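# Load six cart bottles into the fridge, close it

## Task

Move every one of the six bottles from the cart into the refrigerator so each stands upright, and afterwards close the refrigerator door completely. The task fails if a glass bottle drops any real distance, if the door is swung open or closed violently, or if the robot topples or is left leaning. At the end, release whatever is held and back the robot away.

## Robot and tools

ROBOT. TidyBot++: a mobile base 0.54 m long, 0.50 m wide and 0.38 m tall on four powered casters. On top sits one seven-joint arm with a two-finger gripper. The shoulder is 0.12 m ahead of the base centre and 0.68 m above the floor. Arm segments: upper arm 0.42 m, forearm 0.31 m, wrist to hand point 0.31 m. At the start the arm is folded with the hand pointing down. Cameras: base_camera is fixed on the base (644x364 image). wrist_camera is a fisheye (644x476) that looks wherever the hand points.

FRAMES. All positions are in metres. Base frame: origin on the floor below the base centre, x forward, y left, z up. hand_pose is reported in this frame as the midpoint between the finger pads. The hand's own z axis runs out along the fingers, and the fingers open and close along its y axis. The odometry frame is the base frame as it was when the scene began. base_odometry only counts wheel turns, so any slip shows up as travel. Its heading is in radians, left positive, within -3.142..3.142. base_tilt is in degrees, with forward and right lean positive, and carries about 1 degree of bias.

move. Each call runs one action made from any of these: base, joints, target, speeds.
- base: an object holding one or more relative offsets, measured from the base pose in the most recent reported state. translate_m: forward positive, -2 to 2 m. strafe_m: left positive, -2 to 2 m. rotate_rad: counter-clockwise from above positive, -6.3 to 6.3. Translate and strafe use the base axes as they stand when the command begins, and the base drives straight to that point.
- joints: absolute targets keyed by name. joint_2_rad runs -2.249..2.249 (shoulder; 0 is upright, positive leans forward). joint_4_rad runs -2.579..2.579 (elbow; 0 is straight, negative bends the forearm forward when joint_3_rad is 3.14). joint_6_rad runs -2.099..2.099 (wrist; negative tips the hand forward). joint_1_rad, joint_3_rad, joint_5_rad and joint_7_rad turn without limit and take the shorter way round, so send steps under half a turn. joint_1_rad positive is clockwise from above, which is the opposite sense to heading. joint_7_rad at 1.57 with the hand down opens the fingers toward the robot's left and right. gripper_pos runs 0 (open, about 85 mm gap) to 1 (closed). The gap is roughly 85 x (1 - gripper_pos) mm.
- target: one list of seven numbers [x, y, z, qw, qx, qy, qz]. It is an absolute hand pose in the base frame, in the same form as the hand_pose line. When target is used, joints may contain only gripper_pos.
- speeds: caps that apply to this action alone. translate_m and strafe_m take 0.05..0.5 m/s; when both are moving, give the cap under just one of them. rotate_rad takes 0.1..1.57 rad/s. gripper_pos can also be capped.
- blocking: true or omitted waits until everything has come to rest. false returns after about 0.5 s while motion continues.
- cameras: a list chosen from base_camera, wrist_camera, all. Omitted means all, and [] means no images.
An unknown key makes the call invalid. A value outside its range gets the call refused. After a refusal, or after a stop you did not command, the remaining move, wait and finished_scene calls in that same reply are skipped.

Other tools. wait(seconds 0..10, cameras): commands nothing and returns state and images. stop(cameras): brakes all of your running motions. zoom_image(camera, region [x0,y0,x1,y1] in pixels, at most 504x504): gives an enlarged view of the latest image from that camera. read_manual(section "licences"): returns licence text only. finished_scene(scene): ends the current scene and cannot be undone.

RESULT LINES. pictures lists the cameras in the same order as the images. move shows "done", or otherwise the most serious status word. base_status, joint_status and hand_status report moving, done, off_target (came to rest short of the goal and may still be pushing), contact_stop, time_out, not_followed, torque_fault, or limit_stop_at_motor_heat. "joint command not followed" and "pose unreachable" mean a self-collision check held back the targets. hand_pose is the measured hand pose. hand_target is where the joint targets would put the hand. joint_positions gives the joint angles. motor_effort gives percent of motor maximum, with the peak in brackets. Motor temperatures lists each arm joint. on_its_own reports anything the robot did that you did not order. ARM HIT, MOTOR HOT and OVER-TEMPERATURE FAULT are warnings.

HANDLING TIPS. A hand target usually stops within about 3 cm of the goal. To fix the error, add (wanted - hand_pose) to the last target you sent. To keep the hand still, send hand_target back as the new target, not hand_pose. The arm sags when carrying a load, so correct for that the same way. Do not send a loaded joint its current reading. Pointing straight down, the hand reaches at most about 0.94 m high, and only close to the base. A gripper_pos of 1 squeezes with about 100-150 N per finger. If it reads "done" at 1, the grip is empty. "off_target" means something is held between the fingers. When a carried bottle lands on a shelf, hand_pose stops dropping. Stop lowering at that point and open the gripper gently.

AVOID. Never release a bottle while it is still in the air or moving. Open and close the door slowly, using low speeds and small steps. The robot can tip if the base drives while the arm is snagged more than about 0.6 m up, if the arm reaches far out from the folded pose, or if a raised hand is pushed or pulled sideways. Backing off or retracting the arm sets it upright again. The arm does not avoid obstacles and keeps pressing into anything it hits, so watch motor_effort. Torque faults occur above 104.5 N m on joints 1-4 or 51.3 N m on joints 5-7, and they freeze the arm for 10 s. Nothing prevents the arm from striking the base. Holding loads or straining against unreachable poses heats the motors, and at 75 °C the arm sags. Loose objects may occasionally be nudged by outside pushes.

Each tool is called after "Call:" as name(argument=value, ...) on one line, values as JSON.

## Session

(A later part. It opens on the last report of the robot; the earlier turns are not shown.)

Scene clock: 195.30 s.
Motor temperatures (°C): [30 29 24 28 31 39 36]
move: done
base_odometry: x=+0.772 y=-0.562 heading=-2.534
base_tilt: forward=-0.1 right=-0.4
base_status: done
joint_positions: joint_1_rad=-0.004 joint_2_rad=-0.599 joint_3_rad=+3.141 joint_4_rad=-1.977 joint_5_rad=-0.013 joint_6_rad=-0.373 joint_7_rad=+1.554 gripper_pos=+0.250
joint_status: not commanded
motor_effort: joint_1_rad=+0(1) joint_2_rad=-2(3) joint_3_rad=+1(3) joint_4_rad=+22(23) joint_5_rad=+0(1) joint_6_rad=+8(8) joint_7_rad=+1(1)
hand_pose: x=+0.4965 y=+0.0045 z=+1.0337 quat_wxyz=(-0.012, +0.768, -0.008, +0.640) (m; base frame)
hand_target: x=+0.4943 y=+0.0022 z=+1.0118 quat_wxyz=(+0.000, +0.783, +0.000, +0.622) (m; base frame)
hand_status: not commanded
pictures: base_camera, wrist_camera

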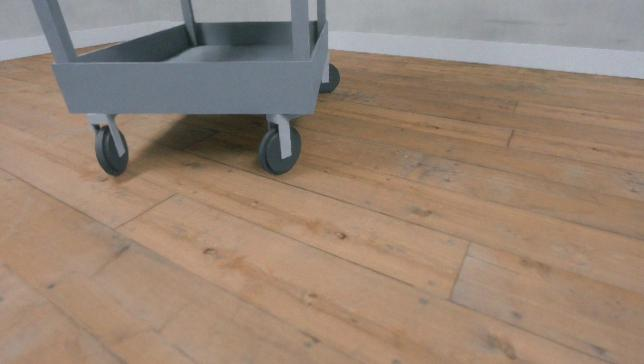

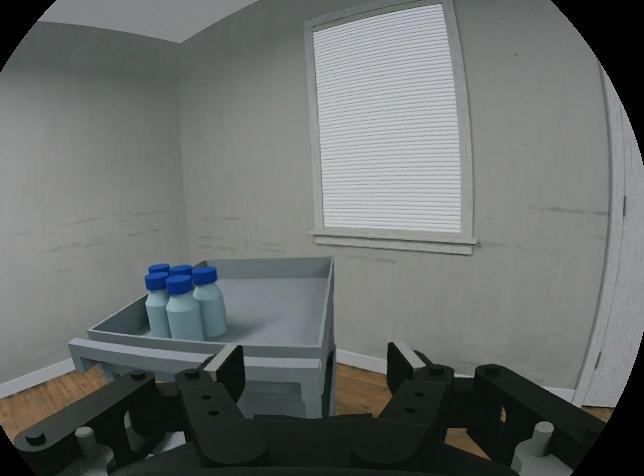

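Call:
move(base={"translate_m": 0.042, "strafe_m": 0.33, "rotate_rad": 0.027}, speeds={"translate_m": 0.3}, joints={"joint_1_rad":0,"joint_2_rad":0.2,"joint_3_rad":3.14,"joint_4_rad":-1.41,"joint_5_rad":0,"joint_6_rad":-0.27,"joint_7_rad":1.57,"gripper_pos":0.32})

Scene clock: 200.87 s.
Motor temperatures (°C): [30 29 24 28 31 39 36]
move: done
base_odometry: x=+0.926 y=-0.857 heading=-2.507
base_tilt: forward=-0.1 right=-0.5
base_status: done
joint_positions: joint_1_rad=-0.004 joint_2_rad=+0.214 joint_3_rad=+3.142 joint_4_rad=-1.431 joint_5_rad=-0.013 joint_6_rad=-0.323 joint_7_rad=+1.554 gripper_pos=+0.320
joint_status: all done
motor_effort: joint_1_rad=+0(2) joint_2_rad=-29(32) joint_3_rad=+0(3) joint_4_rad=+22(23) joint_5_rad=+0(1) joint_6_rad=+8(9) joint_7_rad=+1(2)
hand_pose: x=+0.8088 y=+0.0052 z=+0.9493 quat_wxyz=(-0.011, +0.833, -0.009, +0.554) (m; base frame)
hand_target: x=+0.8132 y=+0.0024 z=+0.9872 quat_wxyz=(-0.001, +0.808, +0.000, +0.590) (m; base frame)
hand_status: not commanded
pictures: base_camera, wrist_camera

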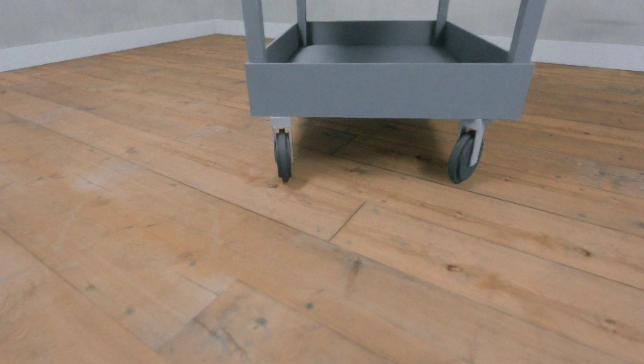

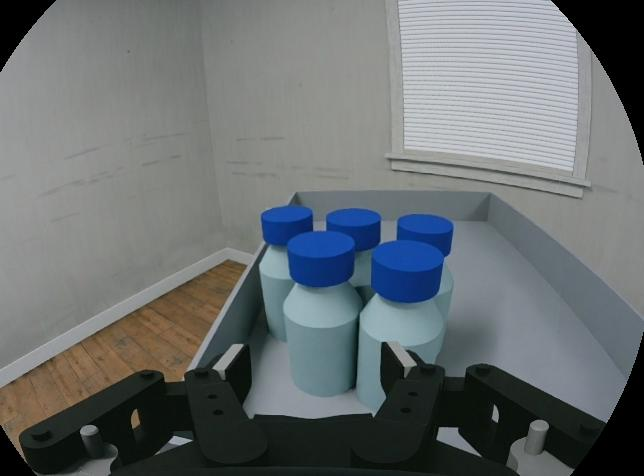

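Call:
move(joints={"joint_1_rad":0,"joint_2_rad":0.2,"joint_3_rad":3.14,"joint_4_rad":-1.475,"joint_5_rad":0,"joint_6_rad":-0.145,"joint_7_rad":1.57,"gripper_pos":0.32}, base={"strafe_m": -0.002, "translate_m": 0.04}, speeds={"translate_m": 0.1}, cameras=["wrist_camera"])

Scene clock: 202.53 s.
Motor temperatures (°C): [30 29 24 28 31 39 36]
move: done
base_odometry: x=+0.892 y=-0.880 heading=-2.507
base_tilt: forward=-0.1 right=-0.5
base_status: done
joint_positions: joint_1_rad=-0.004 joint_2_rad=+0.216 joint_3_rad=+3.142 joint_4_rad=-1.456 joint_5_rad=-0.013 joint_6_rad=-0.196 joint_7_rad=+1.554 gripper_pos=+0.320
joint_status: all done
motor_effort: joint_1_rad=+0(2) joint_2_rad=-31(33) joint_3_rad=+0(2) joint_4_rad=+22(24) joint_5_rad=+0(1) joint_6_rad=+8(9) joint_7_rad=+1(2)
hand_pose: x=+0.8195 y=+0.0048 z=+0.9696 quat_wxyz=(-0.011, +0.804, -0.009, +0.594) (m; base frame)
hand_target: x=+0.8169 y=+0.0024 z=+0.9847 quat_wxyz=(-0.001, +0.789, +0.000, +0.614) (m; base frame)
hand_status: not commanded
pictures: wrist_camera

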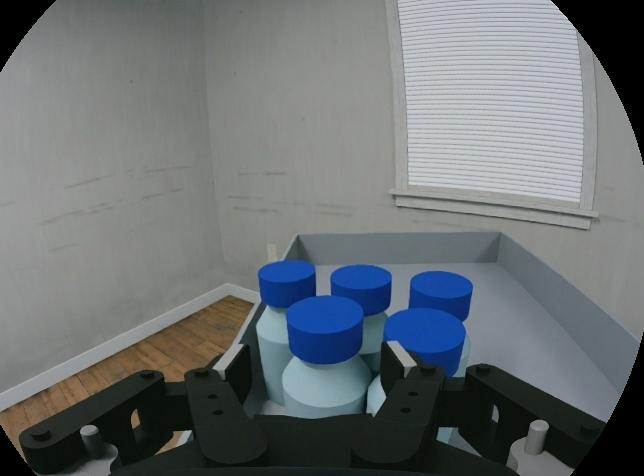

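Call:
move(joints={"joint_1_rad":0,"joint_2_rad":0.21,"joint_3_rad":3.14,"joint_4_rad":-1.515,"joint_5_rad":0,"joint_6_rad":-0.145,"joint_7_rad":1.57,"gripper_pos":0.32}, base={"translate_m": 0.025, "strafe_m": -0.003}, speeds={"translate_m": 0.1}, cameras=["wrist_camera"])

Scene clock: 203.90 s.
Motor temperatures (°C): [30 29 24 28 31 39 36]
move: done
base_odometry: x=+0.871 y=-0.892 heading=-2.507
base_tilt: forward=-0.1 right=-0.5
base_status: done
joint_positions: joint_1_rad=-0.004 joint_2_rad=+0.230 joint_3_rad=+3.142 joint_4_rad=-1.493 joint_5_rad=-0.013 joint_6_rad=-0.194 joint_7_rad=+1.554 gripper_pos=+0.320
joint_status: all done
motor_effort: joint_1_rad=+0(2) joint_2_rad=-30(34) joint_3_rad=+1(2) joint_4_rad=+22(24) joint_5_rad=+0(1) joint_6_rad=+8(9) joint_7_rad=+1(2)
hand_pose: x=+0.8185 y=+0.0048 z=+0.9386 quat_wxyz=(-0.010, +0.818, -0.010, +0.575) (m; base frame)
hand_target: x=+0.8148 y=+0.0024 z=+0.9533 quat_wxyz=(-0.001, +0.805, +0.000, +0.594) (m; base frame)
hand_status: not commanded
pictures: wrist_camera

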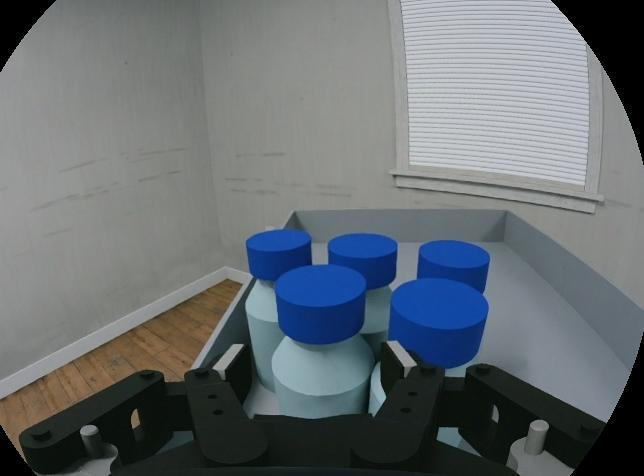

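Call:
move(joints={"joint_1_rad":0,"joint_2_rad":0.19,"joint_3_rad":3.14,"joint_4_rad":-1.47,"joint_5_rad":0,"joint_6_rad":-0.195,"joint_7_rad":1.57,"gripper_pos":0.32}, base={"translate_m": 0.015, "strafe_m": -0.002}, speeds={"translate_m": 0.1}, cameras=["wrist_camera"])

Scene clock: 205.43 s.
Motor temperatures (°C): [30 29 24 28 31 39 36]
move: done
base_odometry: x=+0.857 y=-0.900 heading=-2.506
base_tilt: forward=-0.1 right=-0.4
base_status: done
joint_positions: joint_1_rad=-0.004 joint_2_rad=+0.213 joint_3_rad=+3.142 joint_4_rad=-1.473 joint_5_rad=-0.013 joint_6_rad=-0.196 joint_7_rad=+1.554 gripper_pos=+0.320
joint_status: all done
motor_effort: joint_1_rad=+0(2) joint_2_rad=-30(33) joint_3_rad=+1(2) joint_4_rad=+22(24) joint_5_rad=+0(1) joint_6_rad=+8(9) joint_7_rad=+1(2)
hand_pose: x=+0.8165 y=+0.0047 z=+0.9621 quat_wxyz=(-0.011, +0.808, -0.009, +0.589) (m; base frame)
hand_target: x=+0.8104 y=+0.0024 z=+0.9797 quat_wxyz=(-0.001, +0.800, +0.000, +0.600) (m; base frame)
hand_status: not commanded
pictures: wrist_camera

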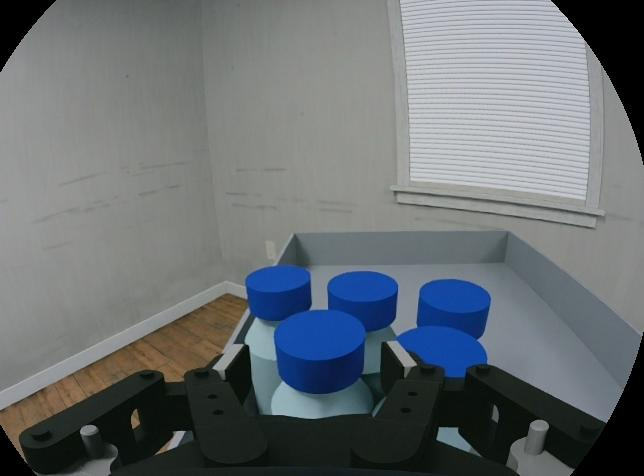

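Call:
move(joints={"joint_2_rad":0.202}, base={"translate_m": 0.03}, speeds={"translate_m": 0.08}, cameras=["wrist_camera"])

Scene clock: 206.60 s.
Motor temperatures (°C): [30 29 24 28 31 39 36]
move: done
base_odometry: x=+0.833 y=-0.917 heading=-2.507
base_tilt: forward=-0.1 right=-0.4
base_status: done
joint_positions: joint_1_rad=-0.004 joint_2_rad=+0.216 joint_3_rad=+3.142 joint_4_rad=-1.473 joint_5_rad=-0.013 joint_6_rad=-0.196 joint_7_rad=+1.554 gripper_pos=+0.320
joint_status: all done
motor_effort: joint_1_rad=+0(2) joint_2_rad=-30(33) joint_3_rad=+0(3) joint_4_rad=+22(23) joint_5_rad=+0(0) joint_6_rad=+8(8) joint_7_rad=+1(1)
hand_pose: x=+0.8174 y=+0.0047 z=+0.9599 quat_wxyz=(-0.011, +0.809, -0.009, +0.588) (m; base frame)
hand_target: x=+0.8139 y=+0.0024 z=+0.9714 quat_wxyz=(-0.001, +0.804, +0.000, +0.595) (m; base frame)
hand_status: not commanded
pictures: wrist_camera

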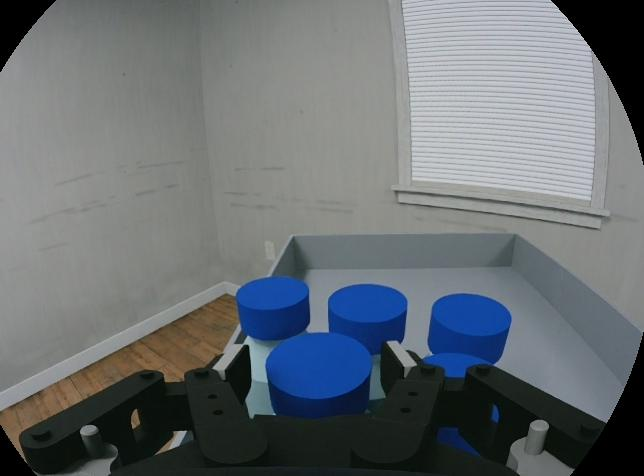

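Call:
move(base={"translate_m": 0.018}, speeds={"translate_m": 0.08}, cameras=["wrist_camera"])

Call:
move(joints={"gripper_pos":0.65}, cameras=["wrist_camera"])

Scene clock: 207.67 s.
Motor temperatures (°C): [30 29 24 28 31 39 36]
move: done
base_odometry: x=+0.818 y=-0.928 heading=-2.507
base_tilt: forward=-0.1 right=-0.5
base_status: done
joint_positions: joint_1_rad=-0.004 joint_2_rad=+0.220 joint_3_rad=+3.142 joint_4_rad=-1.473 joint_5_rad=-0.013 joint_6_rad=-0.196 joint_7_rad=+1.554 gripper_pos=+0.320
joint_status: not commanded
motor_effort: joint_1_rad=+0(2) joint_2_rad=-30(32) joint_3_rad=+1(2) joint_4_rad=+22(23) joint_5_rad=+0(0) joint_6_rad=+8(8) joint_7_rad=+1(1)
hand_pose: x=+0.8185 y=+0.0047 z=+0.9572 quat_wxyz=(-0.011, +0.810, -0.009, +0.586) (m; base frame)
hand_target: x=+0.8139 y=+0.0024 z=+0.9714 quat_wxyz=(-0.001, +0.804, +0.000, +0.595) (m; base frame)
hand_status: not commanded
pictures: wrist_camera

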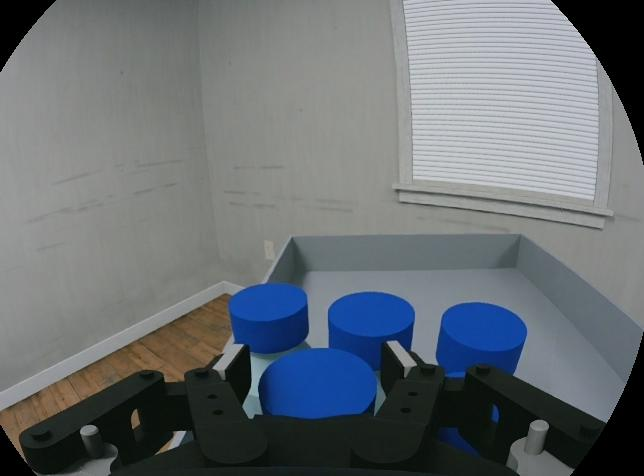

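Scene clock: 208.40 s.
Motor temperatures (°C): [30 29 24 28 31 39 36]
move: off_target
base_odometry: x=+0.818 y=-0.928 heading=-2.507
base_tilt: forward=-0.1 right=-0.4
base_status: not commanded
joint_positions: joint_1_rad=-0.004 joint_2_rad=+0.219 joint_3_rad=+3.142 joint_4_rad=-1.473 joint_5_rad=-0.013 joint_6_rad=-0.196 joint_7_rad=+1.554 gripper_pos=+0.462
joint_status: gripper_pos off_target (ended at +0.462, target +0.650)
motor_effort: joint_1_rad=-1(2) joint_2_rad=-31(31) joint_3_rad=+0(1) joint_4_rad=+23(24) joint_5_rad=+0(0) joint_6_rad=+9(9) joint_7_rad=+1(1)
hand_pose: x=+0.8183 y=+0.0047 z=+0.9578 quat_wxyz=(-0.011, +0.810, -0.009, +0.587) (m; base frame)
hand_target: x=+0.8139 y=+0.0024 z=+0.9714 quat_wxyz=(-0.001, +0.804, +0.000, +0.595) (m; base frame)
hand_status: not commanded
pictures: wrist_camera

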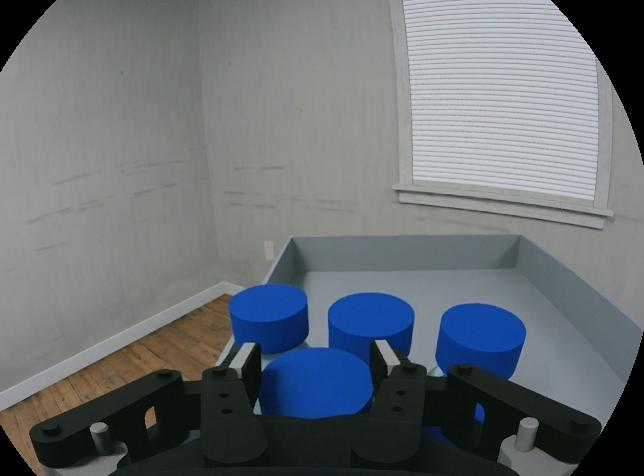

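Call:
move(joints={"gripper_pos":0.75}, cameras=[])

Call:
move(joints={"joint_1_rad":0,"joint_2_rad":0.22,"joint_3_rad":3.14,"joint_4_rad":-0.88,"joint_5_rad":0,"joint_6_rad":-0.63,"joint_7_rad":1.57}, cameras=["wrist_camera"])

Scene clock: 209.37 s.
Motor temperatures (°C): [30 29 24 28 31 39 36]
move: off_target
base_odometry: x=+0.818 y=-0.928 heading=-2.507
base_tilt: forward=-0.1 right=-0.4
base_status: not commanded
joint_positions: joint_1_rad=-0.004 joint_2_rad=+0.219 joint_3_rad=+3.142 joint_4_rad=-1.473 joint_5_rad=-0.013 joint_6_rad=-0.196 joint_7_rad=+1.554 gripper_pos=+0.462
joint_status: gripper_pos off_target (ended at +0.462, target +0.750)
motor_effort: joint_1_rad=-1(1) joint_2_rad=-31(31) joint_3_rad=+0(1) joint_4_rad=+23(24) joint_5_rad=+0(0) joint_6_rad=+9(9) joint_7_rad=+1(1)
hand_pose: x=+0.8183 y=+0.0047 z=+0.9578 quat_wxyz=(-0.011, +0.810, -0.009, +0.587) (m; base frame)
hand_target: x=+0.8139 y=+0.0024 z=+0.9714 quat_wxyz=(-0.001, +0.804, +0.000, +0.595) (m; base frame)
hand_status: not commanded
pictures: none
No camera images: "cameras" was empty.

Scene clock: 211.50 s.
Motor temperatures (°C): [30 29 24 28 31 39 36]
move: done
base_odometry: x=+0.818 y=-0.928 heading=-2.507
base_tilt: forward=-0.1 right=-0.4
base_status: not commanded
joint_positions: joint_1_rad=-0.004 joint_2_rad=+0.250 joint_3_rad=+3.142 joint_4_rad=-0.915 joint_5_rad=-0.013 joint_6_rad=-0.616 joint_7_rad=+1.554 gripper_pos=+0.462
joint_status: all done
motor_effort: joint_1_rad=+0(1) joint_2_rad=-34(38) joint_3_rad=+1(3) joint_4_rad=+25(30) joint_5_rad=+0(2) joint_6_rad=+11(13) joint_7_rad=+1(2)
hand_pose: x=+0.8163 y=+0.0062 z=+1.1488 quat_wxyz=(-0.012, +0.777, -0.007, +0.629) (m; base frame)
hand_target: x=+0.7983 y=+0.0022 z=+1.1857 quat_wxyz=(-0.001, +0.761, +0.000, +0.649) (m; base frame)
hand_status: not commanded
pictures: wrist_camera

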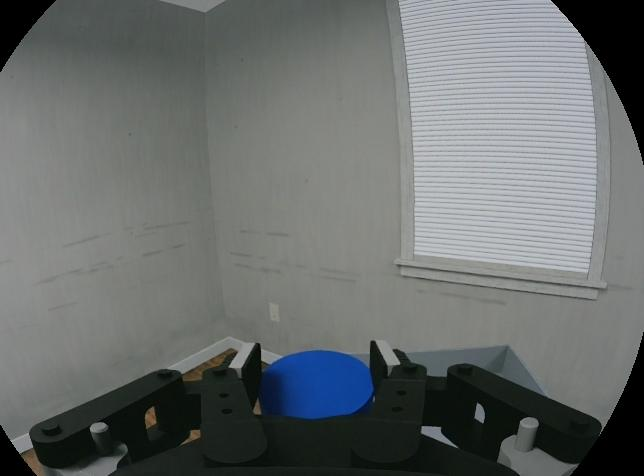

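Call:
move(base={"translate_m": -0.1745, "strafe_m": -0.405}, joints={"joint_1_rad":0,"joint_2_rad":-0.5,"joint_3_rad":3.14,"joint_4_rad":-1.48,"joint_5_rad":0,"joint_6_rad":-0.87,"joint_7_rad":1.57}, cameras=[])

Call:
move(base={"rotate_rad": 2.622}, speeds={"rotate_rad": 1.0})

Scene clock: 215.17 s.
Motor temperatures (°C): [30 29 24 28 31 39 36]
move: done
base_odometry: x=+0.718 y=-0.498 heading=-2.507
base_tilt: forward=-0.1 right=-0.5
base_status: done
joint_positions: joint_1_rad=-0.003 joint_2_rad=-0.490 joint_3_rad=+3.142 joint_4_rad=-1.472 joint_5_rad=-0.013 joint_6_rad=-0.857 joint_7_rad=+1.554 gripper_pos=+0.462
joint_status: all done
motor_effort: joint_1_rad=+0(4) joint_2_rad=-4(37) joint_3_rad=+1(4) joint_4_rad=+23(26) joint_5_rad=+0(1) joint_6_rad=+11(12) joint_7_rad=+1(2)
hand_pose: x=+0.4826 y=+0.0052 z=+1.1451 quat_wxyz=(-0.012, +0.795, -0.006, +0.606) (m; base frame)
hand_target: x=+0.4776 y=+0.0022 z=+1.1404 quat_wxyz=(+0.000, +0.799, +0.000, +0.602) (m; base frame)
hand_status: not commanded
pictures: none
No camera images: "cameras" was empty.

Scene clock: 218.70 s.
Motor temperatures (°C): [30 29 24 28 31 39 36]
move: done
base_odometry: x=+0.718 y=-0.498 heading=+0.115
base_tilt: forward=-0.1 right=-0.4
base_status: done
joint_positions: joint_1_rad=-0.003 joint_2_rad=-0.490 joint_3_rad=+3.142 joint_4_rad=-1.473 joint_5_rad=-0.013 joint_6_rad=-0.858 joint_7_rad=+1.554 gripper_pos=+0.462
joint_status: not commanded
motor_effort: joint_1_rad=-1(1) joint_2_rad=-3(6) joint_3_rad=+1(3) joint_4_rad=+23(24) joint_5_rad=+0(1) joint_6_rad=+10(11) joint_7_rad=+1(1)
hand_pose: x=+0.4827 y=+0.0052 z=+1.1445 quat_wxyz=(-0.012, +0.796, -0.006, +0.606) (m; base frame)
hand_target: x=+0.4776 y=+0.0022 z=+1.1404 quat_wxyz=(+0.000, +0.799, +0.000, +0.602) (m; base frame)
hand_status: not commanded
pictures: base_camera, wrist_camera

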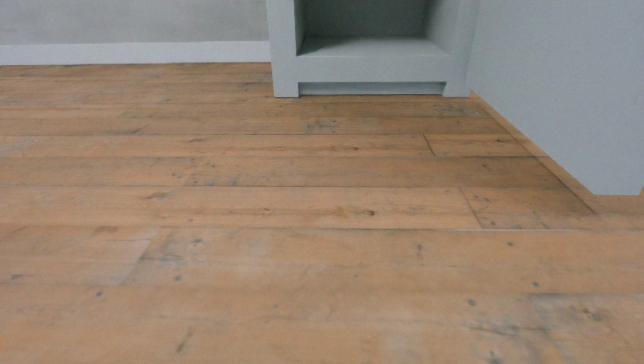

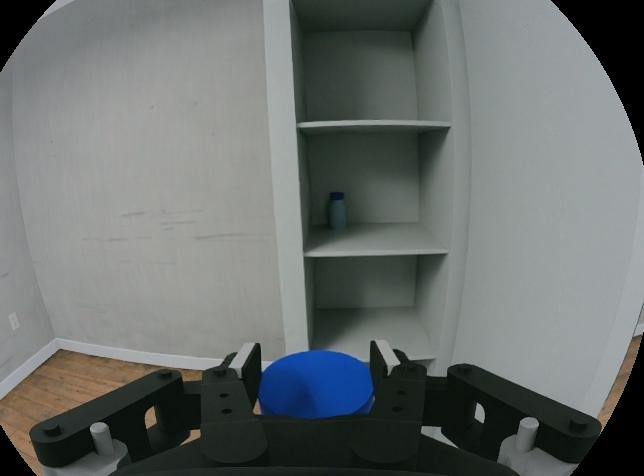

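Call:
move(base={"translate_m": 0.604, "strafe_m": -0.028, "rotate_rad": -0.15}, speeds={"translate_m": 0.35}, joints={"joint_1_rad":0,"joint_2_rad":0.225,"joint_3_rad":3.14,"joint_4_rad":-0.76,"joint_5_rad":0,"joint_6_rad":-0.85,"joint_7_rad":1.57})

Scene clock: 222.63 s.
Motor temperatures (°C): [30 29 24 28 31 39 36]
move: off_target
base_odometry: x=+1.322 y=-0.457 heading=-0.036
base_tilt: forward=-0.1 right=-0.5
base_status: done
joint_positions: joint_1_rad=-0.003 joint_2_rad=+0.266 joint_3_rad=+3.142 joint_4_rad=-0.796 joint_5_rad=-0.013 joint_6_rad=-0.860 joint_7_rad=+1.554 gripper_pos=+0.462
joint_status: joint_2_rad off_target (ended at +0.266, target +0.225); the others done
motor_effort: joint_1_rad=+0(2) joint_2_rad=-33(37) joint_3_rad=+0(3) joint_4_rad=+24(25) joint_5_rad=+0(1) joint_6_rad=+10(12) joint_7_rad=+1(2)
hand_pose: x=+0.7962 y=+0.0061 z=+1.1341 quat_wxyz=(-0.012, +0.820, -0.006, +0.573) (m; base frame)
hand_target: x=+0.7753 y=+0.0022 z=+1.1845 quat_wxyz=(-0.001, +0.794, +0.000, +0.608) (m; base frame)
hand_status: not commanded
pictures: base_camera, wrist_camera

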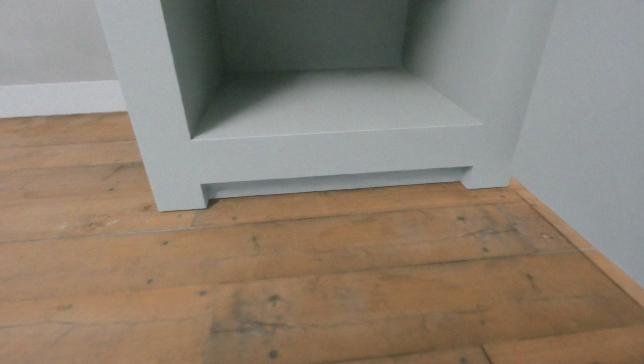

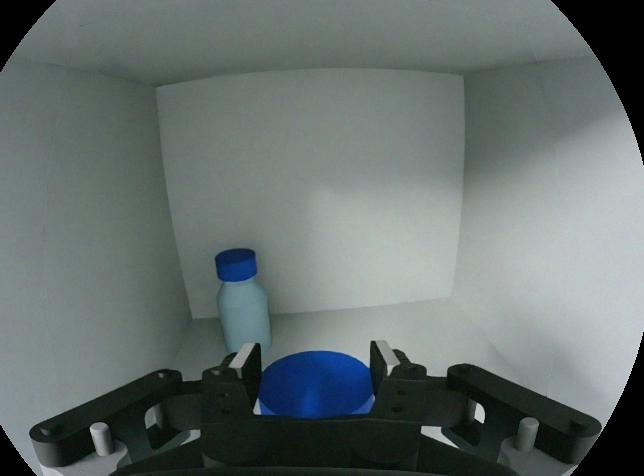

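Call:
move(base={"translate_m": 0.257, "strafe_m": -0.042}, speeds={"translate_m": 0.15}, joints={"joint_6_rad":-0.815}, cameras=["wrist_camera"])

Scene clock: 225.93 s.
Motor temperatures (°C): [30 29 24 28 31 39 36]
move: done
base_odometry: x=+1.577 y=-0.508 heading=-0.036
base_tilt: forward=+0.0 right=-0.5
base_status: done
joint_positions: joint_1_rad=-0.003 joint_2_rad=+0.265 joint_3_rad=+3.142 joint_4_rad=-0.792 joint_5_rad=-0.013 joint_6_rad=-0.848 joint_7_rad=+1.554 gripper_pos=+0.462
joint_status: all done
motor_effort: joint_1_rad=+0(2) joint_2_rad=-34(38) joint_3_rad=+1(2) joint_4_rad=+23(25) joint_5_rad=+0(1) joint_6_rad=+10(12) joint_7_rad=+1(1)
hand_pose: x=+0.7968 y=+0.0059 z=+1.1403 quat_wxyz=(-0.012, +0.815, -0.006, +0.579) (m; base frame)
hand_target: x=+0.7780 y=+0.0022 z=+1.1951 quat_wxyz=(-0.001, +0.783, +0.000, +0.622) (m; base frame)
hand_status: not commanded
pictures: wrist_camera

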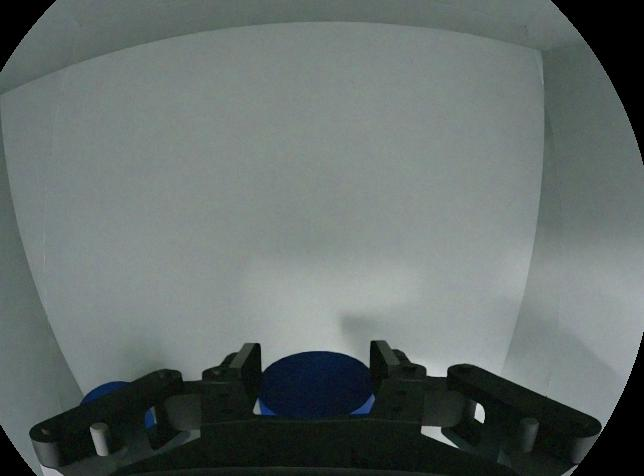

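Call:
move(joints={"joint_1_rad":0,"joint_2_rad":0.19,"joint_3_rad":3.14,"joint_4_rad":-0.98,"joint_5_rad":0,"joint_6_rad":-0.63,"joint_7_rad":1.57})

Scene clock: 229.57 s.
Motor temperatures (°C): [30 29 24 28 31 39 36]
move: off_target
base_odometry: x=+1.577 y=-0.508 heading=-0.036
base_tilt: forward=-0.1 right=-0.5
base_status: not commanded
joint_positions: joint_1_rad=-0.003 joint_2_rad=+0.238 joint_3_rad=+3.142 joint_4_rad=-0.978 joint_5_rad=-0.013 joint_6_rad=-0.703 joint_7_rad=+1.554 gripper_pos=+0.462
joint_status: joint_2_rad off_target (ended at +0.238, target +0.190); the others done
motor_effort: joint_1_rad=+0(1) joint_2_rad=-33(35) joint_3_rad=+0(2) joint_4_rad=+25(27) joint_5_rad=+0(1) joint_6_rad=+10(11) joint_7_rad=+1(2)
hand_pose: x=+0.8055 y=+0.0056 z=+1.0938 quat_wxyz=(-0.011, +0.819, -0.007, +0.574) (m; base frame)
hand_target: x=+0.7910 y=+0.0023 z=+1.1469 quat_wxyz=(-0.001, +0.783, +0.000, +0.622) (m; base frame)
hand_status: not commanded
pictures: base_camera, wrist_camera

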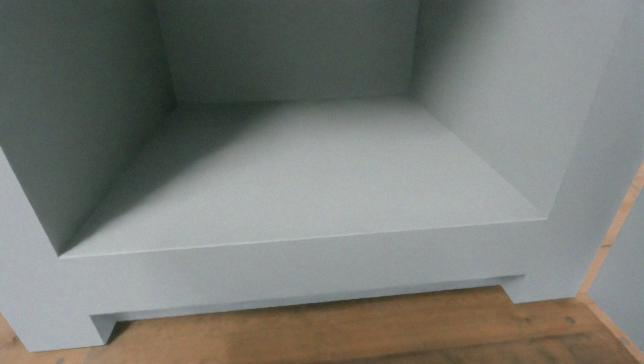

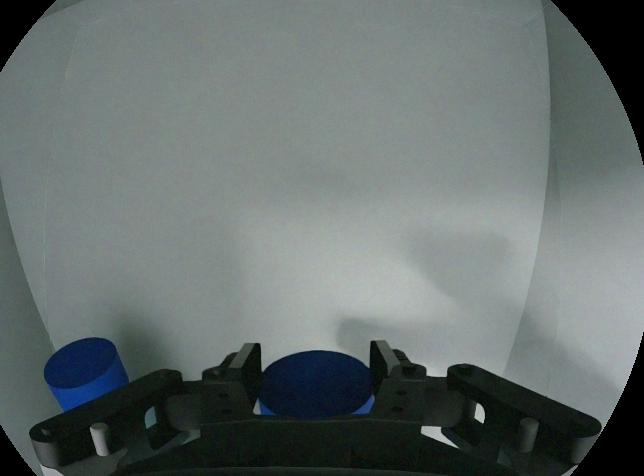

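Call:
move(joints={"joint_2_rad":0.18,"joint_4_rad":-1.03,"joint_6_rad":-0.56}, cameras=[])

Call:
move(joints={"joint_2_rad":0.16,"joint_4_rad":-1.08,"joint_6_rad":-0.52}, cameras=[])

Call:
move(joints={"joint_2_rad":0.15,"joint_4_rad":-1.12,"joint_6_rad":-0.48}, cameras=["wrist_camera"])

Scene clock: 230.73 s.
Motor temperatures (°C): [30 29 24 28 31 39 36]
move: off_target
base_odometry: x=+1.577 y=-0.508 heading=-0.036
base_tilt: forward=-0.1 right=-0.5
base_status: not commanded
joint_positions: joint_1_rad=-0.003 joint_2_rad=+0.228 joint_3_rad=+3.142 joint_4_rad=-1.026 joint_5_rad=-0.013 joint_6_rad=-0.631 joint_7_rad=+1.554 gripper_pos=+0.462
joint_status: joint_2_rad off_target (ended at +0.228, target +0.180); the others done
motor_effort: joint_1_rad=+0(1) joint_2_rad=-33(34) joint_3_rad=+1(1) joint_4_rad=+25(26) joint_5_rad=+0(0) joint_6_rad=+11(11) joint_7_rad=+1(1)
hand_pose: x=+0.8087 y=+0.0053 z=+1.0937 quat_wxyz=(-0.011, +0.809, -0.008, +0.588) (m; base frame)
hand_target: x=+0.7936 y=+0.0023 z=+1.1452 quat_wxyz=(-0.001, +0.774, +0.000, +0.633) (m; base frame)
hand_status: not commanded
pictures: none
No camera images: "cameras" was empty.

Scene clock: 231.47 s.
Motor temperatures (°C): [30 29 24 28 31 39 36]
move: off_target
base_odometry: x=+1.577 y=-0.508 heading=-0.036
base_tilt: forward=+0.0 right=-0.5
base_status: not commanded
joint_positions: joint_1_rad=-0.003 joint_2_rad=+0.209 joint_3_rad=+3.142 joint_4_rad=-1.076 joint_5_rad=-0.013 joint_6_rad=-0.592 joint_7_rad=+1.554 gripper_pos=+0.462
joint_status: joint_2_rad off_target (ended at +0.209, target +0.160); the others done
motor_effort: joint_1_rad=+0(1) joint_2_rad=-33(34) joint_3_rad=+1(1) joint_4_rad=+25(27) joint_5_rad=+0(0) joint_6_rad=+11(12) joint_7_rad=+1(1)
hand_pose: x=+0.8047 y=+0.0052 z=+1.0881 quat_wxyz=(-0.011, +0.807, -0.008, +0.591) (m; base frame)
hand_target: x=+0.7891 y=+0.0023 z=+1.1408 quat_wxyz=(-0.001, +0.771, +0.000, +0.637) (m; base frame)
hand_status: not commanded
pictures: none
No camera images: "cameras" was empty.

Scene clock: 232.17 s.
Motor temperatures (°C): [30 29 24 28 31 39 36]
move: off_target
base_odometry: x=+1.577 y=-0.508 heading=-0.036
base_tilt: forward=-0.1 right=-0.4
base_status: not commanded
joint_positions: joint_1_rad=-0.003 joint_2_rad=+0.197 joint_3_rad=+3.142 joint_4_rad=-1.115 joint_5_rad=-0.013 joint_6_rad=-0.550 joint_7_rad=+1.554 gripper_pos=+0.462
joint_status: joint_2_rad off_target (ended at +0.197, target +0.150); the others done
motor_effort: joint_1_rad=+0(1) joint_2_rad=-32(34) joint_3_rad=+1(1) joint_4_rad=+25(27) joint_5_rad=+0(0) joint_6_rad=+10(11) joint_7_rad=+1(1)
hand_pose: x=+0.8035 y=+0.0051 z=+1.0853 quat_wxyz=(-0.011, +0.802, -0.008, +0.597) (m; base frame)
hand_target: x=+0.7884 y=+0.0023 z=+1.1355 quat_wxyz=(-0.001, +0.768, +0.000, +0.641) (m; base frame)
hand_status: not commanded
pictures: wrist_camera

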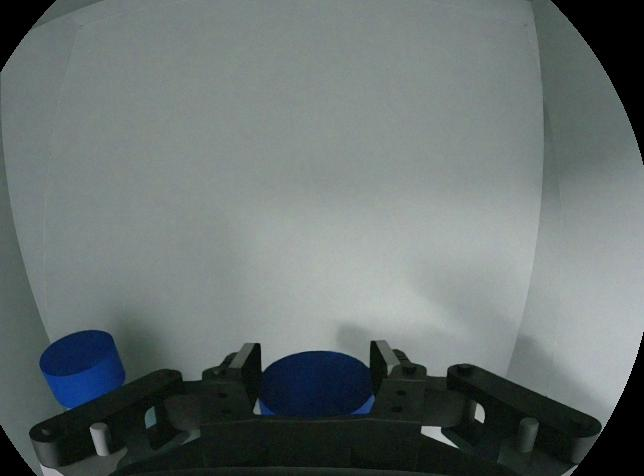

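Call:
move(joints={"joint_2_rad":0.15,"joint_4_rad":-1.15,"joint_6_rad":-0.475}, cameras=[])

Call:
move(joints={"joint_2_rad":0.145,"joint_4_rad":-1.18,"joint_6_rad":-0.45}, cameras=[])

Call:
move(joints={"joint_2_rad":0.142,"joint_4_rad":-1.205,"joint_6_rad":-0.42}, cameras=["wrist_camera"])

Scene clock: 233.63 s.
Motor temperatures (°C): [30 29 24 28 31 39 36]
move: done
base_odometry: x=+1.577 y=-0.508 heading=-0.036
base_tilt: forward=-0.1 right=-0.4
base_status: not commanded
joint_positions: joint_1_rad=-0.003 joint_2_rad=+0.187 joint_3_rad=+3.142 joint_4_rad=-1.136 joint_5_rad=-0.013 joint_6_rad=-0.535 joint_7_rad=+1.554 gripper_pos=+0.462
joint_status: all done
motor_effort: joint_1_rad=+0(0) joint_2_rad=-31(32) joint_3_rad=+1(1) joint_4_rad=+24(26) joint_5_rad=+0(1) joint_6_rad=+9(11) joint_7_rad=+1(1)
hand_pose: x=+0.8003 y=+0.0050 z=+1.0844 quat_wxyz=(-0.011, +0.801, -0.008, +0.599) (m; base frame)
hand_target: x=+0.7896 y=+0.0023 z=+1.1188 quat_wxyz=(-0.001, +0.775, +0.000, +0.631) (m; base frame)
hand_status: not commanded
pictures: none
No camera images: "cameras" was empty.

Scene clock: 234.27 s.
Motor temperatures (°C): [30 29 24 28 31 39 36]
move: done
base_odometry: x=+1.577 y=-0.508 heading=-0.036
base_tilt: forward=-0.1 right=-0.4
base_status: not commanded
joint_positions: joint_1_rad=-0.003 joint_2_rad=+0.177 joint_3_rad=+3.142 joint_4_rad=-1.163 joint_5_rad=-0.013 joint_6_rad=-0.505 joint_7_rad=+1.554 gripper_pos=+0.462
joint_status: all done
motor_effort: joint_1_rad=+0(0) joint_2_rad=-30(30) joint_3_rad=+0(1) joint_4_rad=+23(25) joint_5_rad=+0(1) joint_6_rad=+9(9) joint_7_rad=+1(1)
hand_pose: x=+0.7986 y=+0.0049 z=+1.0838 quat_wxyz=(-0.011, +0.797, -0.008, +0.604) (m; base frame)
hand_target: x=+0.7895 y=+0.0023 z=+1.1116 quat_wxyz=(-0.001, +0.775, +0.000, +0.631) (m; base frame)
hand_status: not commanded
pictures: none
No camera images: "cameras" was empty.

Scene clock: 234.87 s.
Motor temperatures (°C): [30 29 24 28 31 39 36]
move: done
base_odometry: x=+1.577 y=-0.508 heading=-0.036
base_tilt: forward=-0.1 right=-0.5
base_status: not commanded
joint_positions: joint_1_rad=-0.003 joint_2_rad=+0.170 joint_3_rad=+3.142 joint_4_rad=-1.186 joint_5_rad=-0.013 joint_6_rad=-0.473 joint_7_rad=+1.554 gripper_pos=+0.462
joint_status: all done
motor_effort: joint_1_rad=+0(0) joint_2_rad=-29(29) joint_3_rad=+1(1) joint_4_rad=+23(24) joint_5_rad=+0(1) joint_6_rad=+9(9) joint_7_rad=+1(1)
hand_pose: x=+0.7985 y=+0.0048 z=+1.0837 quat_wxyz=(-0.011, +0.792, -0.008, +0.610) (m; base frame)
hand_target: x=+0.7904 y=+0.0023 z=+1.1074 quat_wxyz=(-0.001, +0.773, +0.000, +0.634) (m; base frame)
hand_status: not commanded
pictures: wrist_camera

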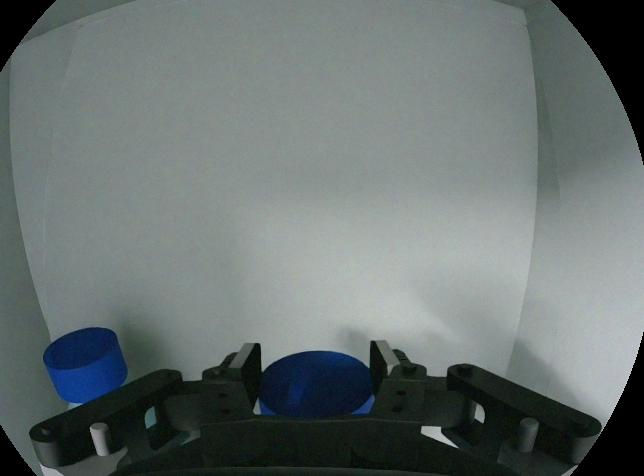

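Call:
move(joints={"joint_2_rad":0.142,"joint_4_rad":-1.205,"joint_6_rad":-0.47}, cameras=[])

Call:
move(joints={"gripper_pos":0.35}, cameras=[])

Call:
move(joints={"gripper_pos":0.22}, cameras=["wrist_camera"])

Scene clock: 235.83 s.
Motor temperatures (°C): [30 29 24 28 31 39 36]
move: done
base_odometry: x=+1.577 y=-0.508 heading=-0.036
base_tilt: forward=-0.1 right=-0.5
base_status: not commanded
joint_positions: joint_1_rad=-0.003 joint_2_rad=+0.165 joint_3_rad=+3.142 joint_4_rad=-1.187 joint_5_rad=-0.013 joint_6_rad=-0.485 joint_7_rad=+1.554 gripper_pos=+0.462
joint_status: all done
motor_effort: joint_1_rad=+0(1) joint_2_rad=-28(29) joint_3_rad=+1(1) joint_4_rad=+23(24) joint_5_rad=+0(1) joint_6_rad=+8(10) joint_7_rad=+1(1)
hand_pose: x=+0.7952 y=+0.0048 z=+1.0835 quat_wxyz=(-0.011, +0.795, -0.008, +0.607) (m; base frame)
hand_target: x=+0.7870 y=+0.0023 z=+1.0922 quat_wxyz=(-0.001, +0.789, +0.000, +0.615) (m; base frame)
hand_status: not commanded
pictures: none
No camera images: "cameras" was empty.

Scene clock: 236.60 s.
Motor temperatures (°C): [30 29 24 28 31 39 36]
move: done
base_odometry: x=+1.577 y=-0.508 heading=-0.036
base_tilt: forward=-0.1 right=-0.5
base_status: not commanded
joint_positions: joint_1_rad=-0.003 joint_2_rad=+0.164 joint_3_rad=+3.142 joint_4_rad=-1.188 joint_5_rad=-0.013 joint_6_rad=-0.485 joint_7_rad=+1.554 gripper_pos=+0.350
joint_status: all done
motor_effort: joint_1_rad=+0(1) joint_2_rad=-28(31) joint_3_rad=+1(1) joint_4_rad=+22(25) joint_5_rad=+0(0) joint_6_rad=+8(10) joint_7_rad=+1(1)
hand_pose: x=+0.7947 y=+0.0048 z=+1.0836 quat_wxyz=(-0.011, +0.795, -0.008, +0.607) (m; base frame)
hand_target: x=+0.7870 y=+0.0023 z=+1.0922 quat_wxyz=(-0.001, +0.789, +0.000, +0.615) (m; base frame)
hand_status: not commanded
pictures: none
No camera images: "cameras" was empty.

Scene clock: 237.17 s.
Motor temperatures (°C): [30 29 24 28 31 39 36]
move: done
base_odometry: x=+1.577 y=-0.508 heading=-0.036
base_tilt: forward=-0.1 right=-0.5
base_status: not commanded
joint_positions: joint_1_rad=-0.003 joint_2_rad=+0.164 joint_3_rad=+3.142 joint_4_rad=-1.188 joint_5_rad=-0.013 joint_6_rad=-0.485 joint_7_rad=+1.554 gripper_pos=+0.220
joint_status: all done
motor_effort: joint_1_rad=+0(1) joint_2_rad=-27(29) joint_3_rad=+1(1) joint_4_rad=+22(23) joint_5_rad=+0(0) joint_6_rad=+8(8) joint_7_rad=+1(1)
hand_pose: x=+0.7947 y=+0.0048 z=+1.0836 quat_wxyz=(-0.011, +0.795, -0.008, +0.607) (m; base frame)
hand_target: x=+0.7870 y=+0.0023 z=+1.0922 quat_wxyz=(-0.001, +0.789, +0.000, +0.615) (m; base frame)
hand_status: not commanded
pictures: wrist_camera

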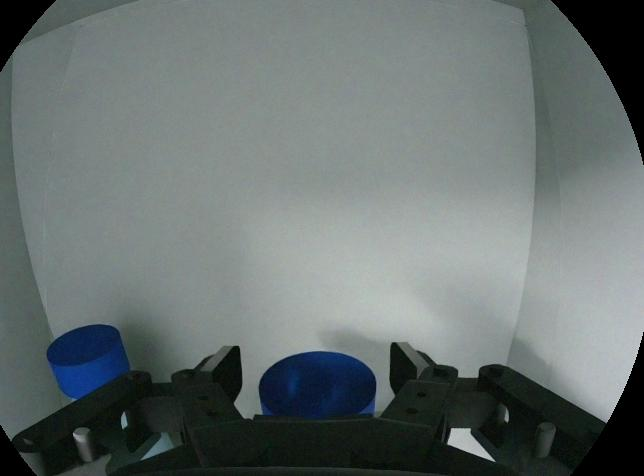

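Call:
move(base={"translate_m":-0.12}, speeds={"translate_m":0.1})

Call:
move(base={"translate_m":-0.32}, cameras=["wrist_camera"])

Scene clock: 239.07 s.
Motor temperatures (°C): [30 29 24 28 31 39 36]
move: done
base_odometry: x=+1.457 y=-0.504 heading=-0.036
base_tilt: forward=-0.1 right=-0.4
base_status: done
joint_positions: joint_1_rad=-0.003 joint_2_rad=+0.155 joint_3_rad=+3.142 joint_4_rad=-1.188 joint_5_rad=-0.013 joint_6_rad=-0.485 joint_7_rad=+1.554 gripper_pos=+0.220
joint_status: not commanded
motor_effort: joint_1_rad=+0(1) joint_2_rad=-28(31) joint_3_rad=+0(1) joint_4_rad=+22(23) joint_5_rad=+0(0) joint_6_rad=+8(9) joint_7_rad=+1(1)
hand_pose: x=+0.7912 y=+0.0048 z=+1.0895 quat_wxyz=(-0.011, +0.792, -0.008, +0.611) (m; base frame)
hand_target: x=+0.7870 y=+0.0023 z=+1.0922 quat_wxyz=(-0.001, +0.789, +0.000, +0.615) (m; base frame)
hand_status: not commanded
pictures: base_camera, wrist_camera

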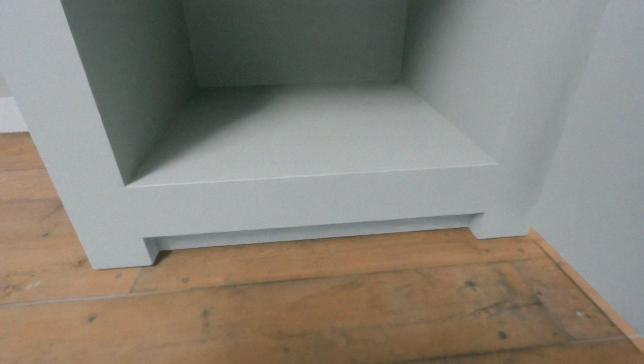

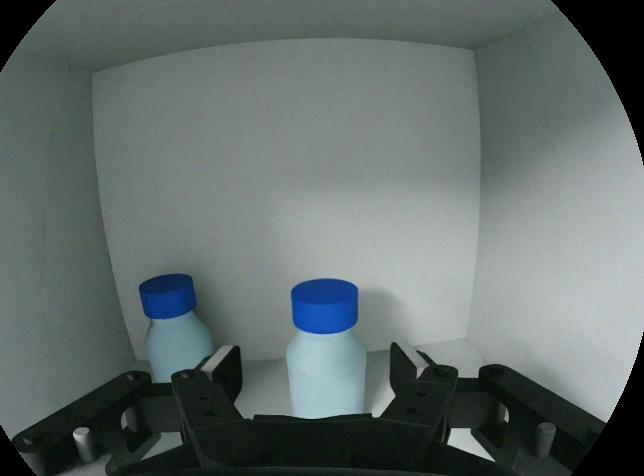

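Scene clock: 241.13 s.
Motor temperatures (°C): [30 29 24 28 31 39 36]
move: done
base_odometry: x=+1.137 y=-0.493 heading=-0.035
base_tilt: forward=-0.1 right=-0.5
base_status: done
joint_positions: joint_1_rad=-0.003 joint_2_rad=+0.149 joint_3_rad=+3.142 joint_4_rad=-1.188 joint_5_rad=-0.013 joint_6_rad=-0.485 joint_7_rad=+1.554 gripper_pos=+0.220
joint_status: not commanded
motor_effort: joint_1_rad=+0(2) joint_2_rad=-27(31) joint_3_rad=+0(2) joint_4_rad=+22(23) joint_5_rad=+0(1) joint_6_rad=+8(9) joint_7_rad=+1(1)
hand_pose: x=+0.7886 y=+0.0048 z=+1.0936 quat_wxyz=(-0.011, +0.790, -0.008, +0.613) (m; base frame)
hand_target: x=+0.7870 y=+0.0023 z=+1.0922 quat_wxyz=(-0.001, +0.789, +0.000, +0.615) (m; base frame)
hand_status: not commanded
pictures: wrist_camera

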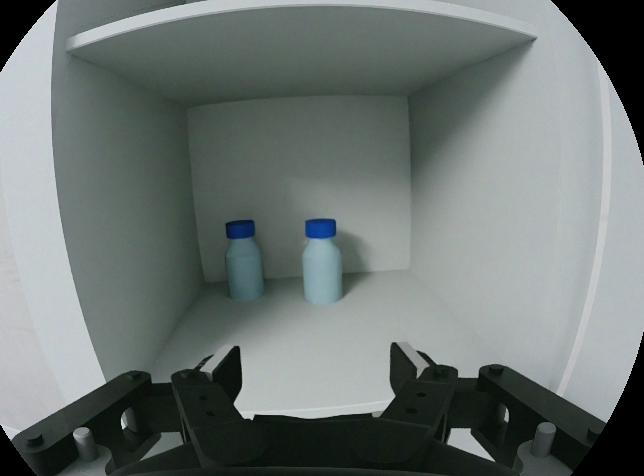

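Call:
move(base={"translate_m":-0.364,"strafe_m":-0.08}, joints={"joint_1_rad":0,"joint_2_rad":-0.6,"joint_3_rad":3.14,"joint_4_rad":-2.0,"joint_5_rad":0,"joint_6_rad":-0.4,"joint_7_rad":1.57}, cameras=[])

Call:
move(base={"rotate_rad":-2.472}, speeds={"rotate_rad":1.2}, cameras=["wrist_camera"])

Scene clock: 243.87 s.
Motor temperatures (°C): [30 29 24 28 31 39 36]
move: done
base_odometry: x=+0.771 y=-0.560 heading=-0.036
base_tilt: forward=-0.1 right=-0.5
base_status: done
joint_positions: joint_1_rad=-0.003 joint_2_rad=-0.597 joint_3_rad=+3.142 joint_4_rad=-1.977 joint_5_rad=-0.013 joint_6_rad=-0.453 joint_7_rad=+1.554 gripper_pos=+0.220
joint_status: all done
motor_effort: joint_1_rad=+0(2) joint_2_rad=-1(32) joint_3_rad=+1(2) joint_4_rad=+22(24) joint_5_rad=+0(1) joint_6_rad=+8(9) joint_7_rad=+1(2)
hand_pose: x=+0.4916 y=+0.0039 z=+1.0089 quat_wxyz=(-0.011, +0.793, -0.008, +0.609) (m; base frame)
hand_target: x=+0.4943 y=+0.0021 z=+1.0118 quat_wxyz=(+0.000, +0.783, +0.000, +0.622) (m; base frame)
hand_status: not commanded
pictures: none
No camera images: "cameras" was empty.

Scene clock: 246.97 s.
Motor temperatures (°C): [30 29 24 28 31 39 36]
move: done
base_odometry: x=+0.771 y=-0.560 heading=-2.507
base_tilt: forward=-0.1 right=-0.4
base_status: done
joint_positions: joint_1_rad=-0.003 joint_2_rad=-0.597 joint_3_rad=+3.142 joint_4_rad=-1.977 joint_5_rad=-0.013 joint_6_rad=-0.452 joint_7_rad=+1.554 gripper_pos=+0.220
joint_status: not commanded
motor_effort: joint_1_rad=+0(1) joint_2_rad=-1(3) joint_3_rad=+1(4) joint_4_rad=+22(23) joint_5_rad=+0(1) joint_6_rad=+8(8) joint_7_rad=+1(1)
hand_pose: x=+0.4917 y=+0.0039 z=+1.0093 quat_wxyz=(-0.011, +0.793, -0.008, +0.609) (m; base frame)
hand_target: x=+0.4943 y=+0.0021 z=+1.0118 quat_wxyz=(+0.000, +0.783, +0.000, +0.622) (m; base frame)
hand_status: not commanded
pictures: wrist_camera

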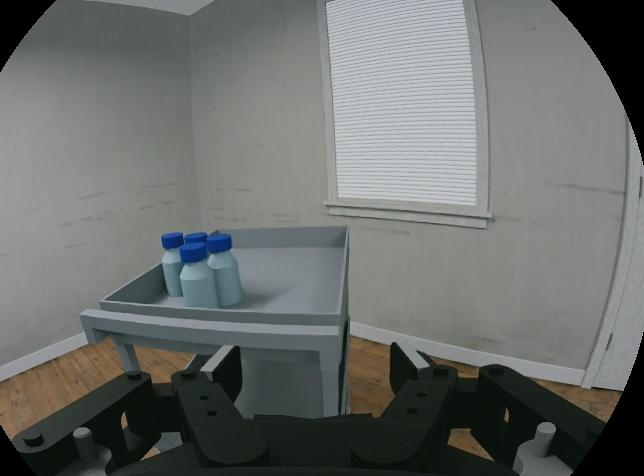

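Call:
move(base={"translate_m":0.031,"strafe_m":0.265}, joints={"joint_1_rad":0,"joint_2_rad":0.202,"joint_3_rad":3.14,"joint_4_rad":-1.47,"joint_5_rad":0,"joint_6_rad":-0.195,"joint_7_rad":1.57,"gripper_pos":0.32}, cameras=["wrist_camera"])

Scene clock: 249.63 s.
Motor temperatures (°C): [30 29 24 28 31 39 36]
move: done
base_odometry: x=+0.903 y=-0.792 heading=-2.508
base_tilt: forward=-0.1 right=-0.5
base_status: done
joint_positions: joint_1_rad=-0.003 joint_2_rad=+0.214 joint_3_rad=+3.141 joint_4_rad=-1.491 joint_5_rad=-0.013 joint_6_rad=-0.249 joint_7_rad=+1.554 gripper_pos=+0.320
joint_status: all done
motor_effort: joint_1_rad=+0(2) joint_2_rad=-30(32) joint_3_rad=+0(3) joint_4_rad=+22(23) joint_5_rad=+0(1) joint_6_rad=+8(9) joint_7_rad=+1(2)
hand_pose: x=+0.8085 y=+0.0048 z=+0.9345 quat_wxyz=(-0.010, +0.829, -0.010, +0.559) (m; base frame)
hand_target: x=+0.8139 y=+0.0024 z=+0.9714 quat_wxyz=(-0.001, +0.804, +0.000, +0.595) (m; base frame)
hand_status: not commanded
pictures: wrist_camera

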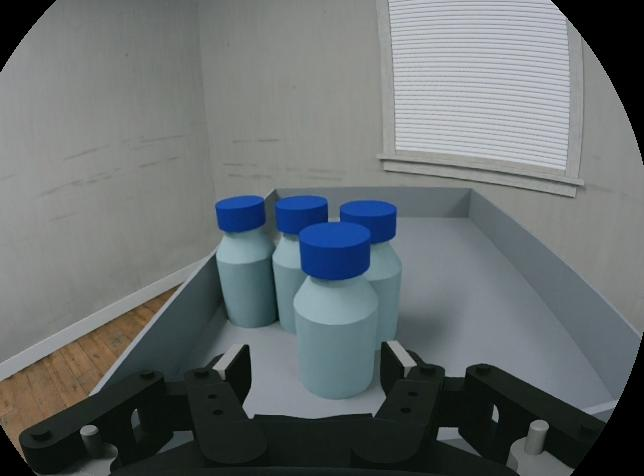

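Call:
move(base={"translate_m":0.02,"strafe_m":-0.014}, joints={"joint_1_rad":0,"joint_2_rad":0.2,"joint_3_rad":3.14,"joint_4_rad":-1.435,"joint_5_rad":0,"joint_6_rad":-0.17,"joint_7_rad":1.57}, cameras=["wrist_camera"])

Scene clock: 251.03 s.
Motor temperatures (°C): [30 29 24 28 31 39 36]
move: done
base_odometry: x=+0.878 y=-0.792 heading=-2.507
base_tilt: forward=-0.1 right=-0.4
base_status: done
joint_positions: joint_1_rad=-0.002 joint_2_rad=+0.213 joint_3_rad=+3.141 joint_4_rad=-1.448 joint_5_rad=-0.013 joint_6_rad=-0.218 joint_7_rad=+1.554 gripper_pos=+0.320
joint_status: all done
motor_effort: joint_1_rad=+0(3) joint_2_rad=-30(32) joint_3_rad=+1(2) joint_4_rad=+22(24) joint_5_rad=+0(1) joint_6_rad=+8(8) joint_7_rad=+1(2)
hand_pose: x=+0.8178 y=+0.0041 z=+0.9701 quat_wxyz=(-0.010, +0.807, -0.010, +0.590) (m; base frame)
hand_target: x=+0.8191 y=+0.0024 z=+1.0018 quat_wxyz=(-0.001, +0.785, +0.000, +0.620) (m; base frame)
hand_status: not commanded
pictures: wrist_camera

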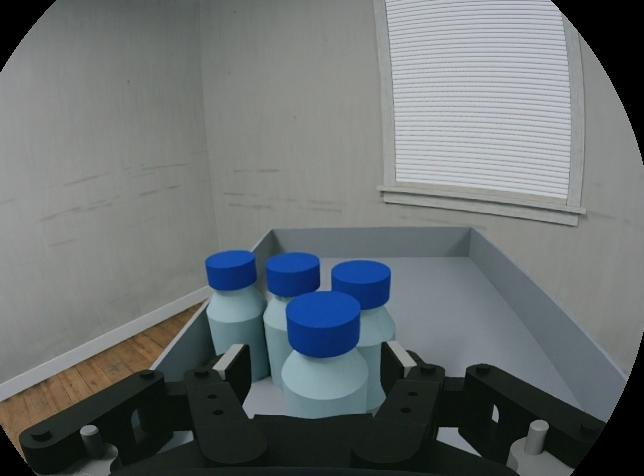

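Call:
move(base={"translate_m":0.05,"strafe_m":-0.004}, speeds={"translate_m":0.15}, joints={"joint_2_rad":0.2,"joint_4_rad":-1.455,"joint_6_rad":-0.17}, cameras=["wrist_camera"])

Scene clock: 252.53 s.
Motor temperatures (°C): [30 29 24 28 31 39 36]
move: done
base_odometry: x=+0.836 y=-0.819 heading=-2.507
base_tilt: forward=-0.1 right=-0.5
base_status: done
joint_positions: joint_1_rad=-0.002 joint_2_rad=+0.219 joint_3_rad=+3.141 joint_4_rad=-1.450 joint_5_rad=-0.013 joint_6_rad=-0.217 joint_7_rad=+1.554 gripper_pos=+0.320
joint_status: all done
motor_effort: joint_1_rad=+0(1) joint_2_rad=-30(33) joint_3_rad=+0(1) joint_4_rad=+22(23) joint_5_rad=+0(0) joint_6_rad=+8(8) joint_7_rad=+1(1)
hand_pose: x=+0.8192 y=+0.0041 z=+0.9652 quat_wxyz=(-0.010, +0.809, -0.010, +0.587) (m; base frame)
hand_target: x=+0.8171 y=+0.0024 z=+0.9895 quat_wxyz=(-0.001, +0.791, +0.000, +0.612) (m; base frame)
hand_status: not commanded
pictures: wrist_camera

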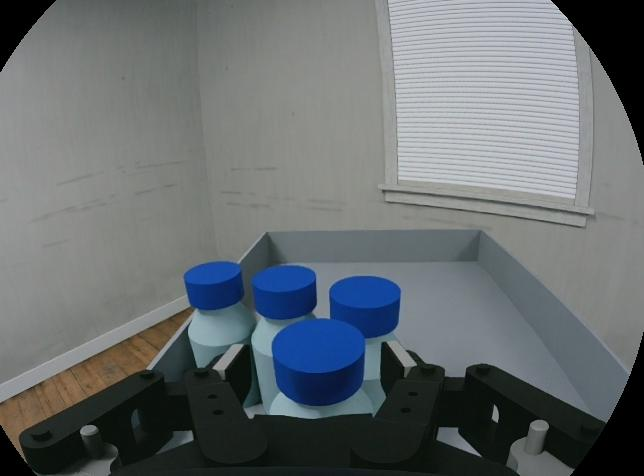

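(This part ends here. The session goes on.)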